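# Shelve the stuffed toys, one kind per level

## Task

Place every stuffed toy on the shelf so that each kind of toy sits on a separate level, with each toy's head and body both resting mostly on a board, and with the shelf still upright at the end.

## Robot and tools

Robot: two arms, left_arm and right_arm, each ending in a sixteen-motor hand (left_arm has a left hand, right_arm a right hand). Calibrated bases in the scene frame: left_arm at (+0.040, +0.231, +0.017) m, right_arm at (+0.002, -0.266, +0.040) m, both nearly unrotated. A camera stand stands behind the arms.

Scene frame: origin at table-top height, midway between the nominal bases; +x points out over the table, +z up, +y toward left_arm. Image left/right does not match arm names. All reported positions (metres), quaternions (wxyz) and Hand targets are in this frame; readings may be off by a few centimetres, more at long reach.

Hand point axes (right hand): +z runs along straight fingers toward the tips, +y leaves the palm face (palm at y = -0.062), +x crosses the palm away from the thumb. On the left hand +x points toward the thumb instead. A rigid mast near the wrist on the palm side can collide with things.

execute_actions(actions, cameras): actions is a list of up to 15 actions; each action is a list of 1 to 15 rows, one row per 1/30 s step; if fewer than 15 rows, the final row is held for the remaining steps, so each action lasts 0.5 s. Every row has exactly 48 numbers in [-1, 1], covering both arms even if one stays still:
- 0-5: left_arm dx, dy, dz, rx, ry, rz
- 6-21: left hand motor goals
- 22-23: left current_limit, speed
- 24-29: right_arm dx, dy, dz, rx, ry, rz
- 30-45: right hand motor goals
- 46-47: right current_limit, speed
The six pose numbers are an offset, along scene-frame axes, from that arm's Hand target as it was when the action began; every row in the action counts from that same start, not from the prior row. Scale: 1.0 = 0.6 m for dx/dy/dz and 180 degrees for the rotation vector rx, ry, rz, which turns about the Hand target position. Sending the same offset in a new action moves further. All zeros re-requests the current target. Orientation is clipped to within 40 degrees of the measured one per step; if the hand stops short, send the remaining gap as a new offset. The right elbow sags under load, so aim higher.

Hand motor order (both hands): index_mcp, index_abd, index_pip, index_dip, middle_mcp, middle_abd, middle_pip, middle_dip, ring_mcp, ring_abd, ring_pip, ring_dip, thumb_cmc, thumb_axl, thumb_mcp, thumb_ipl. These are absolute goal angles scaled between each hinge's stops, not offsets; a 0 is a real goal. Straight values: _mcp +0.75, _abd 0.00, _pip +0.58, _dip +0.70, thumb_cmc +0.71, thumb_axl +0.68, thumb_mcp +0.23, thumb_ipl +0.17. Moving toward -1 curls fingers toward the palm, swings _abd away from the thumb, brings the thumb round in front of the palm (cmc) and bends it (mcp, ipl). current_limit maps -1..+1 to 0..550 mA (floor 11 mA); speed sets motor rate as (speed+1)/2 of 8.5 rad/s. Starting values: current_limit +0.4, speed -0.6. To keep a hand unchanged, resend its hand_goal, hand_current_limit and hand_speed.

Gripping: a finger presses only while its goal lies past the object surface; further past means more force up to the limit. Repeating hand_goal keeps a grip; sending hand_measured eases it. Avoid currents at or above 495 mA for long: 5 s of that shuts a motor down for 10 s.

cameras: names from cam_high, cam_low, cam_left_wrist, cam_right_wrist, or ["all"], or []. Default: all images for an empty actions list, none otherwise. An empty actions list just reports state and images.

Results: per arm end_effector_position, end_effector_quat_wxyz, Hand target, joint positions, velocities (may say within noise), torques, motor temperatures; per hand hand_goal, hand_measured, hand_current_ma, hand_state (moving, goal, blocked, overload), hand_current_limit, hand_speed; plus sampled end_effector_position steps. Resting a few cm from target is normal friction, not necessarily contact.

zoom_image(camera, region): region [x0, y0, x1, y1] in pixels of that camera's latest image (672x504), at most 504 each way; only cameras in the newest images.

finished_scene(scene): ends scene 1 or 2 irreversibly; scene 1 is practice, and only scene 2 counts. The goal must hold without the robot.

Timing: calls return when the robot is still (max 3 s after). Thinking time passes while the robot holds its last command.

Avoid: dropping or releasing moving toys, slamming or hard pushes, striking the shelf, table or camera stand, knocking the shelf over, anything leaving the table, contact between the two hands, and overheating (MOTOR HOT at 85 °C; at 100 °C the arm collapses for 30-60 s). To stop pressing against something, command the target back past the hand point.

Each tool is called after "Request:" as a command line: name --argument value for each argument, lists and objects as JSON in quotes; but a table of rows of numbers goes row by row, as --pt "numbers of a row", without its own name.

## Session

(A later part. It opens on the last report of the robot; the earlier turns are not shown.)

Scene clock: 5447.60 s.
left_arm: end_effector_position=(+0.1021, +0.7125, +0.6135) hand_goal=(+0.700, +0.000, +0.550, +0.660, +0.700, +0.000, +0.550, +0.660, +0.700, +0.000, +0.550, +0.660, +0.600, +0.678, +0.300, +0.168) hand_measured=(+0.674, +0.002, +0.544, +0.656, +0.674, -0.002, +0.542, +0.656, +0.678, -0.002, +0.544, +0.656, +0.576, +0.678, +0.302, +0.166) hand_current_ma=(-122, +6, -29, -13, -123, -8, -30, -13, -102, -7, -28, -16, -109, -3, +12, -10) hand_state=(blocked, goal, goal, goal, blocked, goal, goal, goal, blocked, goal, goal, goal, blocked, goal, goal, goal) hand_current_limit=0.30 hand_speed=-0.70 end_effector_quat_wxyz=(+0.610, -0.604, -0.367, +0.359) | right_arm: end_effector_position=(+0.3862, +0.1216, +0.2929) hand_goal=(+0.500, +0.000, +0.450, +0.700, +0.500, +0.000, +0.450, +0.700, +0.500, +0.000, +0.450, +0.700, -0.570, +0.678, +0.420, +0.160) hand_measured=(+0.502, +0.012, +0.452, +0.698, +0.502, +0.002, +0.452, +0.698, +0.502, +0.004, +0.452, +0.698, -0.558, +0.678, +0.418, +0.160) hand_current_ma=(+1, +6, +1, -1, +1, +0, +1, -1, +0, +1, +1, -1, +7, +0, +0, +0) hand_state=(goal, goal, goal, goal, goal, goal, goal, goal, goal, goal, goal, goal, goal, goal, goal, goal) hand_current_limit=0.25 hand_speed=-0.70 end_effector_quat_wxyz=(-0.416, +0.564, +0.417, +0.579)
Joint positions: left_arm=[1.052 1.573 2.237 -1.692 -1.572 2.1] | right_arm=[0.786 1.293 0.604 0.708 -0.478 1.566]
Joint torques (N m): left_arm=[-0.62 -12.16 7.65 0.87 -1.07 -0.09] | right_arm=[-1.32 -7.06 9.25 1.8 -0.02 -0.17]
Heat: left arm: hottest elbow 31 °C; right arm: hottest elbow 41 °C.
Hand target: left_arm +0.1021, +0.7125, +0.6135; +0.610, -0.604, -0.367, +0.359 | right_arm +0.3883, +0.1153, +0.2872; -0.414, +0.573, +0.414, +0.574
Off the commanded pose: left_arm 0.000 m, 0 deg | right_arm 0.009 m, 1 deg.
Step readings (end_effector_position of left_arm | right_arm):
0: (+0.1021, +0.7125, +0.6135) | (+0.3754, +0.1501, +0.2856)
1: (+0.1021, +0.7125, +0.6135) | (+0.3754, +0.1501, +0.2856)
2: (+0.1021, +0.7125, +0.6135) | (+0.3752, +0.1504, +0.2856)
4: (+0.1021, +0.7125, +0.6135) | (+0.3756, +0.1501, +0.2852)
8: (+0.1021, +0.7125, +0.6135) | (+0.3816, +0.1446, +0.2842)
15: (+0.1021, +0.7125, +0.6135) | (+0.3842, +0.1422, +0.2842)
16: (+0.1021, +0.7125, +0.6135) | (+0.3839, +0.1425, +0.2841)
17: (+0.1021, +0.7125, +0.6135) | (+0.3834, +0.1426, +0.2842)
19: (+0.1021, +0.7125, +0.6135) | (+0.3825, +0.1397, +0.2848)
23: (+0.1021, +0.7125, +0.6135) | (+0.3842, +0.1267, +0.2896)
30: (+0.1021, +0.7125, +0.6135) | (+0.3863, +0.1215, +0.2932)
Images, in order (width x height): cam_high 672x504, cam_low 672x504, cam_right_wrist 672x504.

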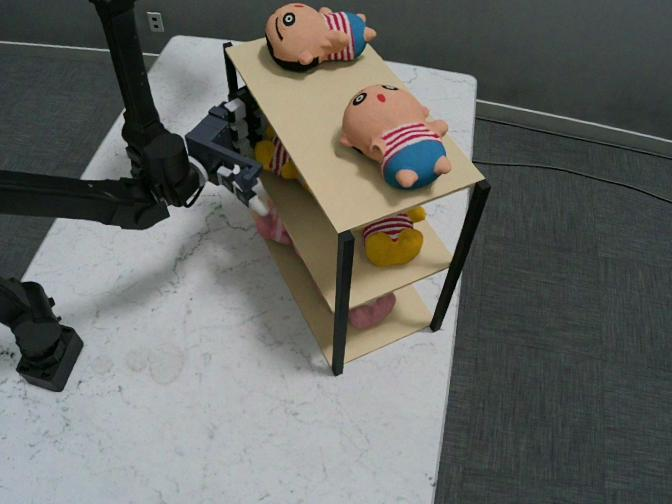

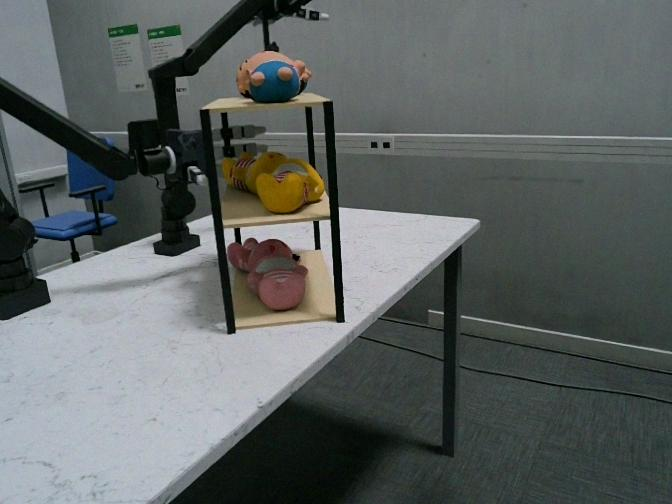

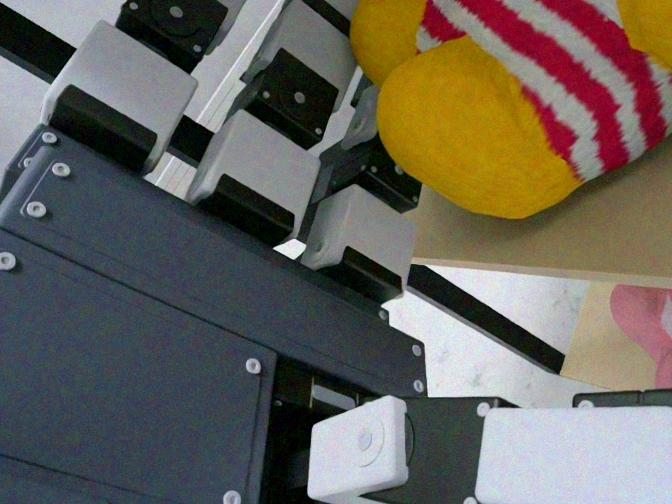

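Request:
execute_actions --actions '[[[0,0,0,0,0,0,0.7,0,0.55,0.66,0.7,0,0.55,0.66,0.7,0,0.55,0.66,0.6,0.678,0.3,0.168,0.3,-0.7,-0.018,0.0,0.0,0,0,0,0.66,0,0.55,0.7,0.6,0,0.5,0.7,0.6,0,0.5,0.7,-0.57,0.678,0.42,0.16,0.25,-0.7]],[[0,0,0,0,0,0,0.7,0,0.55,0.66,0.7,0,0.55,0.66,0.7,0,0.55,0.66,0.6,0.678,0.3,0.168,0.3,-0.7,-0.02,-0.05,0.01,0,0,0,0.66,0,0.55,0.7,0.6,0,0.5,0.7,0.6,0,0.5,0.7,-0.57,0.678,0.42,0.16,0.25,-0.7]]]' --cameras '["cam_low","cam_high","cam_right_wrist"]'

Request:
zoom_image --camera "cam_low" --region '[190, 90, 350, 230]'

Scene clock: 5460.47 s.
left_arm: end_effector_position=(+0.1021, +0.7125, +0.6135) hand_goal=(+0.700, +0.000, +0.550, +0.660, +0.700, +0.000, +0.550, +0.660, +0.700, +0.000, +0.550, +0.660, +0.600, +0.678, +0.300, +0.168) hand_measured=(+0.674, +0.002, +0.544, +0.656, +0.674, -0.002, +0.542, +0.656, +0.678, -0.002, +0.544, +0.656, +0.576, +0.678, +0.302, +0.166) hand_current_ma=(-122, +6, -29, -13, -123, -8, -30, -13, -102, -7, -28, -16, -109, -3, +12, -10) hand_state=(blocked, goal, goal, goal, blocked, goal, goal, goal, blocked, goal, goal, goal, blocked, goal, goal, goal) hand_current_limit=0.30 hand_speed=-0.70 end_effector_quat_wxyz=(+0.610, -0.604, -0.367, +0.359) | right_arm: end_effector_position=(+0.3641, +0.0905, +0.2999) hand_goal=(+0.660, +0.000, +0.550, +0.700, +0.600, +0.000, +0.500, +0.700, +0.600, +0.000, +0.500, +0.700, -0.570, +0.678, +0.420, +0.160) hand_measured=(+0.658, +0.012, +0.548, +0.698, +0.598, +0.002, +0.498, +0.698, +0.598, +0.004, +0.498, +0.698, -0.558, +0.678, +0.418, +0.160) hand_current_ma=(+0, +6, +0, -1, +0, +0, +0, -1, +0, +1, -1, -1, +7, +0, +0, +0) hand_state=(goal, goal, goal, goal, goal, goal, goal, goal, goal, goal, goal, goal, goal, goal, goal, goal) hand_current_limit=0.25 hand_speed=-0.70 end_effector_quat_wxyz=(-0.415, +0.564, +0.416, +0.580)
Joint positions: left_arm=[1.052 1.573 2.237 -1.692 -1.572 2.1] | right_arm=[0.767 1.164 0.524 0.66 -0.493 1.566]
Joint torques (N m): left_arm=[-0.62 -12.1 7.65 0.85 -1.08 -0.1] | right_arm=[-1.2 -5.6 9.57 1.68 -0.11 -0.13]
Heat: left arm: hottest elbow 31 °C; right arm: hottest elbow 41 °C.
Hand target: left_arm +0.1021, +0.7125, +0.6135; +0.610, -0.604, -0.367, +0.359 | right_arm +0.3654, +0.0854, +0.2932; -0.414, +0.573, +0.414, +0.574
Off the commanded pose: left_arm 0.000 m, 0 deg | right_arm 0.008 m, 1 deg.
Step readings (end_effector_position of left_arm | right_arm):
0: (+0.1021, +0.7125, +0.6135) | (+0.3862, +0.1216, +0.2929)
1: (+0.1021, +0.7125, +0.6135) | (+0.3862, +0.1216, +0.2929)
2: (+0.1021, +0.7125, +0.6135) | (+0.3863, +0.1209, +0.2927)
4: (+0.1021, +0.7125, +0.6135) | (+0.3858, +0.1186, +0.2917)
8: (+0.1021, +0.7125, +0.6135) | (+0.3834, +0.1147, +0.2906)
15: (+0.1021, +0.7125, +0.6135) | (+0.3830, +0.1140, +0.2916)
16: (+0.1021, +0.7125, +0.6135) | (+0.3829, +0.1139, +0.2914)
17: (+0.1021, +0.7125, +0.6135) | (+0.3818, +0.1133, +0.2910)
19: (+0.1021, +0.7125, +0.6135) | (+0.3752, +0.1091, +0.2898)
23: (+0.1021, +0.7125, +0.6135) | (+0.3641, +0.0966, +0.2941)
30: (+0.1021, +0.7125, +0.6135) | (+0.3642, +0.0905, +0.3009)
Images, in order (width x height): cam_high 672x504, cam_low 672x504, cam_right_wrist 672x504.

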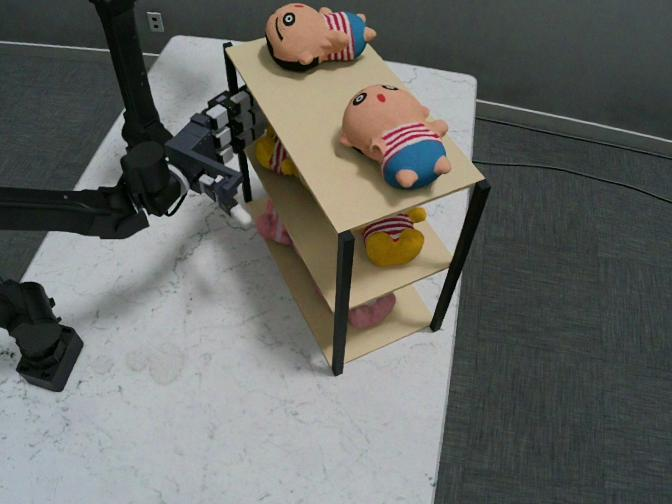

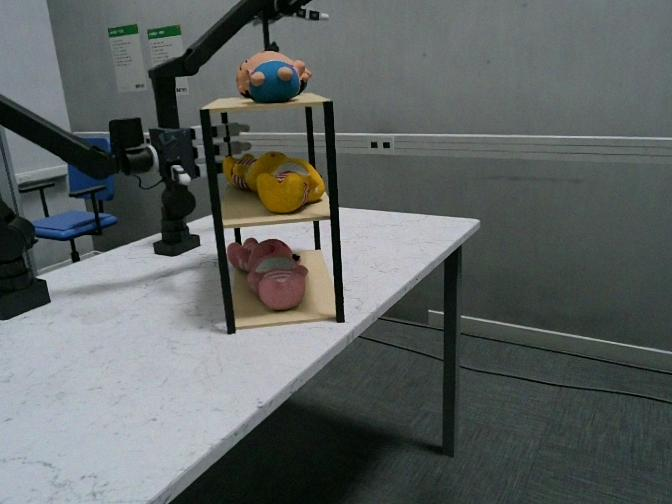

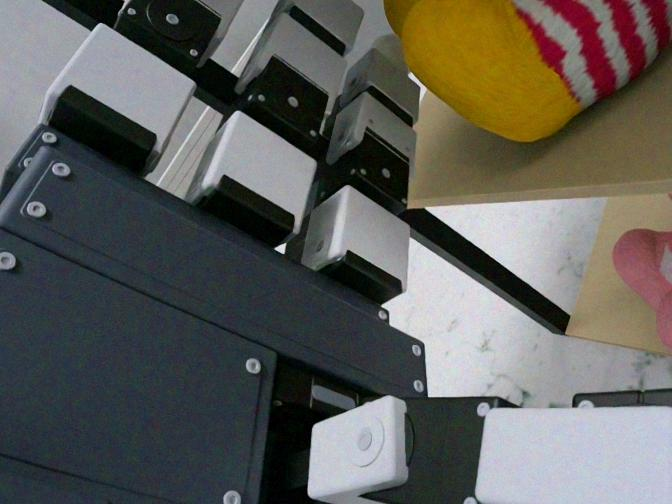

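Scaled by 3.150 from the camera's 672x504 image, which has a finer 960x720 frame.

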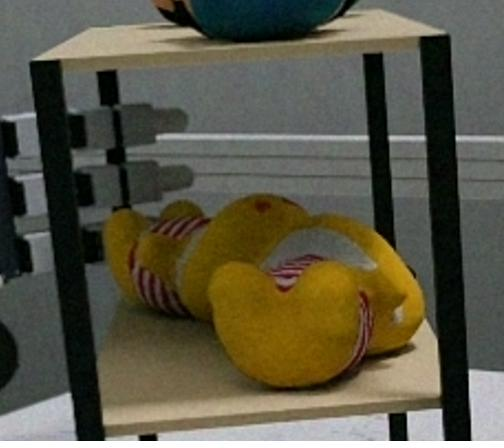

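Request:
execute_actions --actions '[[[0,0,0,0,0,0,0.7,0,0.55,0.66,0.7,0,0.55,0.66,0.7,0,0.55,0.66,0.6,0.678,0.3,0.168,0.3,-0.7,-0.03,-0.07,0.0,0,0,0,0.66,0,0.55,0.7,0.6,0,0.5,0.7,0.6,0,0.5,0.7,-0.57,0.678,0.42,0.16,0.25,-0.7]],[[0,0,0,0,0,0,0.7,0,0.55,0.66,0.7,0,0.55,0.66,0.7,0,0.55,0.66,0.6,0.678,0.3,0.168,0.3,-0.7,-0.03,-0.08,0.01,0,0,0,0.66,0,0.55,0.7,0.6,0,0.5,0.7,0.6,0,0.5,0.7,-0.57,0.678,0.42,0.16,0.25,-0.7]],[[0,0,0,0,0,0,0.7,0,0.55,0.66,0.7,0,0.55,0.66,0.7,0,0.55,0.66,0.6,0.678,0.3,0.168,0.3,-0.7,-0.03,-0.09,0.02,0,0,-0.02,0.66,0,0.55,0.7,0.6,0,0.5,0.7,0.6,0,0.5,0.7,-0.57,0.678,0.42,0.16,0.25,-0.7]],[[0,0,0,0,0,0,0.7,0,0.55,0.66,0.7,0,0.55,0.66,0.7,0,0.55,0.66,0.6,0.678,0.3,0.168,0.3,-0.7,0,-0.1,0.04,0,0,-0.04,0.66,0,0.55,0.7,0.6,0,0.5,0.7,0.6,0,0.5,0.7,-0.57,0.678,0.42,0.16,0.25,-0.7]],[[0,0,0,0,0,0,0.7,0,0.55,0.66,0.7,0,0.55,0.66,0.7,0,0.55,0.66,0.6,0.678,0.3,0.168,0.3,-0.7,0,-0.1,0.08,0,0,-0.05,0.66,0,0.55,0.7,0.6,0,0.5,0.7,0.6,0,0.5,0.7,-0.57,0.678,0.42,0.16,0.25,-0.7]]]' --cameras '["cam_low","cam_high","cam_right_wrist"]'

Request:
zoom_image --camera "cam_low" --region '[190, 90, 350, 230]'

Request:
zoom_image --camera "cam_high" --region '[200, 30, 480, 310]'

Scene clock: 5479.00 s.
left_arm: end_effector_position=(+0.1021, +0.7125, +0.6135) hand_goal=(+0.700, +0.000, +0.550, +0.660, +0.700, +0.000, +0.550, +0.660, +0.700, +0.000, +0.550, +0.660, +0.600, +0.678, +0.300, +0.168) hand_measured=(+0.674, +0.002, +0.544, +0.656, +0.674, -0.002, +0.542, +0.656, +0.678, -0.002, +0.544, +0.656, +0.576, +0.678, +0.302, +0.166) hand_current_ma=(-122, +6, -29, -13, -123, -8, -30, -13, -102, -7, -28, -16, -109, -3, +12, -10) hand_state=(blocked, goal, goal, goal, blocked, goal, goal, goal, blocked, goal, goal, goal, blocked, goal, goal, goal) hand_current_limit=0.30 hand_speed=-0.70 end_effector_quat_wxyz=(+0.610, -0.604, -0.367, +0.359) | right_arm: end_effector_position=(+0.3100, -0.1758, +0.3542) hand_goal=(+0.660, +0.000, +0.550, +0.700, +0.600, +0.000, +0.500, +0.700, +0.600, +0.000, +0.500, +0.700, -0.570, +0.678, +0.420, +0.160) hand_measured=(+0.660, +0.012, +0.548, +0.698, +0.600, +0.002, +0.498, +0.698, +0.600, +0.004, +0.498, +0.698, -0.558, +0.678, +0.418, +0.160) hand_current_ma=(+0, +6, +0, -1, +0, +0, +0, -1, +0, +1, +0, -1, +7, +0, +0, +0) hand_state=(goal, goal, goal, goal, goal, goal, goal, goal, goal, goal, goal, goal, goal, goal, goal, goal) hand_current_limit=0.25 hand_speed=-0.70 end_effector_quat_wxyz=(-0.317, +0.645, +0.304, +0.625)
Joint positions: left_arm=[1.052 1.573 2.237 -1.692 -1.572 2.1] | right_arm=[0.046 0.307 0.399 -0.12 -0.867 1.579]
Joint torques (N m): left_arm=[-0.62 -12.16 7.64 0.85 -1.08 -0.1] | right_arm=[-1.14 2.14 16.62 1.57 -0.15 -0.23]
Heat: left arm: hottest elbow 31 °C; right arm: hottest elbow 41 °C.
Hand target: left_arm +0.1021, +0.7125, +0.6135; +0.610, -0.604, -0.367, +0.359 | right_arm +0.3115, -0.1787, +0.3831; -0.309, +0.636, +0.309, +0.636
Off the commanded pose: left_arm 0.000 m, 0 deg | right_arm 0.029 m, 2 deg.
Step readings (end_effector_position of left_arm | right_arm):
0: (+0.1021, +0.7125, +0.6135) | (+0.3641, +0.0905, +0.2999)
1: (+0.1021, +0.7125, +0.6135) | (+0.3638, +0.0903, +0.2994)
2: (+0.1021, +0.7125, +0.6135) | (+0.3625, +0.0895, +0.2988)
4: (+0.1021, +0.7125, +0.6135) | (+0.3569, +0.0806, +0.2957)
8: (+0.1021, +0.7125, +0.6135) | (+0.3486, +0.0568, +0.2941)
15: (+0.1021, +0.7125, +0.6135) | (+0.3470, +0.0481, +0.3005)
16: (+0.1021, +0.7125, +0.6135) | (+0.3466, +0.0482, +0.2999)
17: (+0.1021, +0.7125, +0.6135) | (+0.3454, +0.0468, +0.2987)
19: (+0.1021, +0.7125, +0.6135) | (+0.3390, +0.0380, +0.2965)
23: (+0.1021, +0.7125, +0.6135) | (+0.3314, +0.0114, +0.3000)
30: (+0.1021, +0.7125, +0.6135) | (+0.3291, -0.0001, +0.3071)
31: (+0.1021, +0.7125, +0.6135) | (+0.3289, -0.0004, +0.3064)
32: (+0.1021, +0.7125, +0.6135) | (+0.3283, -0.0024, +0.3049)
34: (+0.1021, +0.7125, +0.6135) | (+0.3243, -0.0136, +0.3033)
38: (+0.1021, +0.7125, +0.6135) | (+0.3167, -0.0412, +0.3126)
45: (+0.1021, +0.7125, +0.6135) | (+0.3108, -0.0543, +0.3181)
46: (+0.1021, +0.7125, +0.6135) | (+0.3107, -0.0552, +0.3172)
47: (+0.1021, +0.7125, +0.6135) | (+0.3106, -0.0573, +0.3153)
49: (+0.1021, +0.7125, +0.6135) | (+0.3119, -0.0704, +0.3145)
53: (+0.1021, +0.7125, +0.6135) | (+0.3130, -0.1022, +0.3266)
60: (+0.1021, +0.7125, +0.6135) | (+0.3097, -0.1150, +0.3215)
61: (+0.1021, +0.7125, +0.6135) | (+0.3099, -0.1159, +0.3199)
62: (+0.1021, +0.7125, +0.6135) | (+0.3099, -0.1184, +0.3183)
64: (+0.1021, +0.7125, +0.6135) | (+0.3105, -0.1314, +0.3162)
68: (+0.1021, +0.7125, +0.6135) | (+0.3116, -0.1612, +0.3322)
75: (+0.1021, +0.7125, +0.6135) | (+0.3103, -0.1739, +0.3575)
Images, in order (width x height): cam_high 672x504, cam_low 672x504, cam_right_wrist 672x504.

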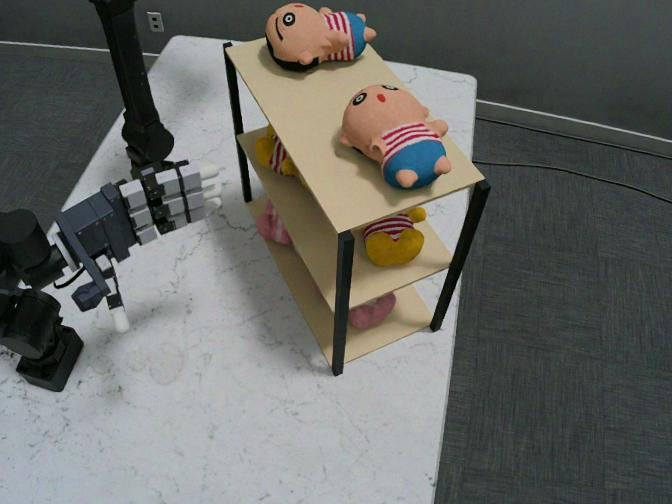

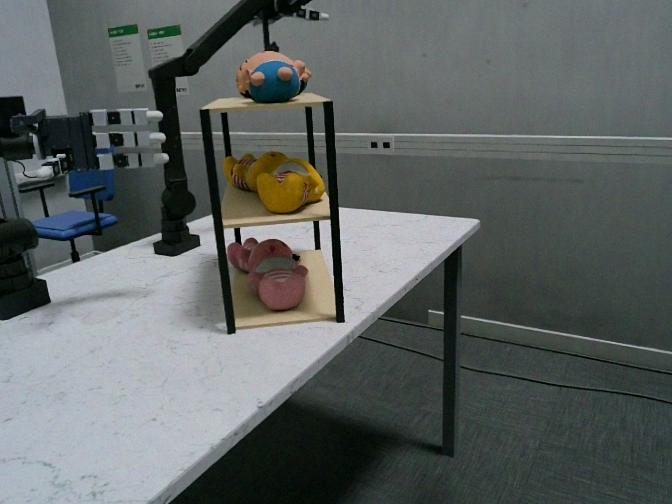

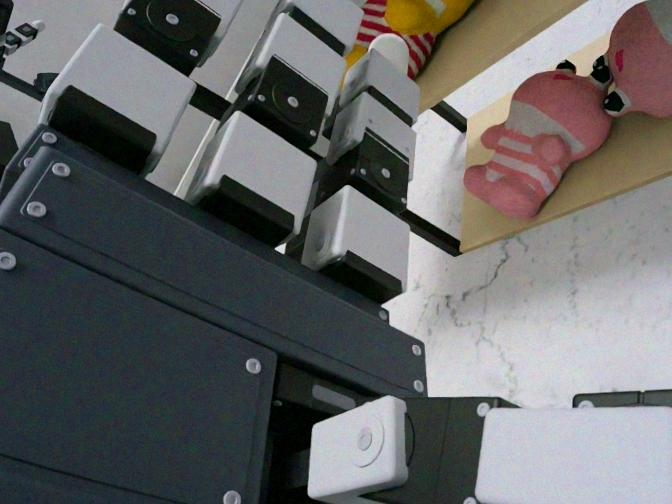

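Scaled by 3.150 from the camera's 672x504 image, which has a finer 960x720 frame.

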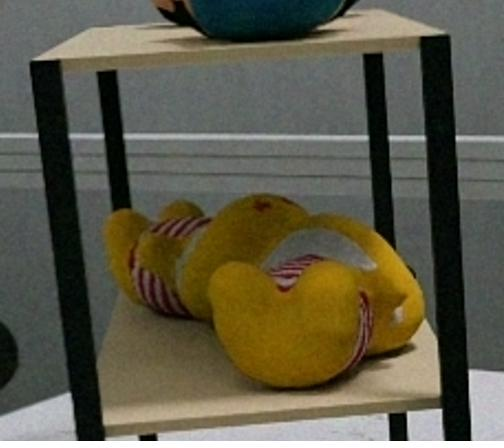

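Scaled by 1.800 from the camera's 672x504 image, which has a finer 960x720 frame.

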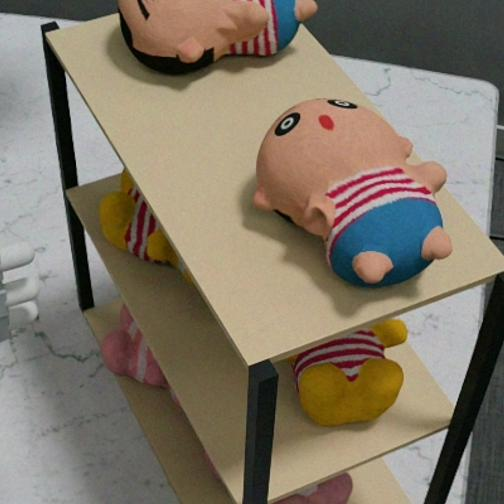

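Request:
finished_scene --scene 2

The scene is finished: the task was done.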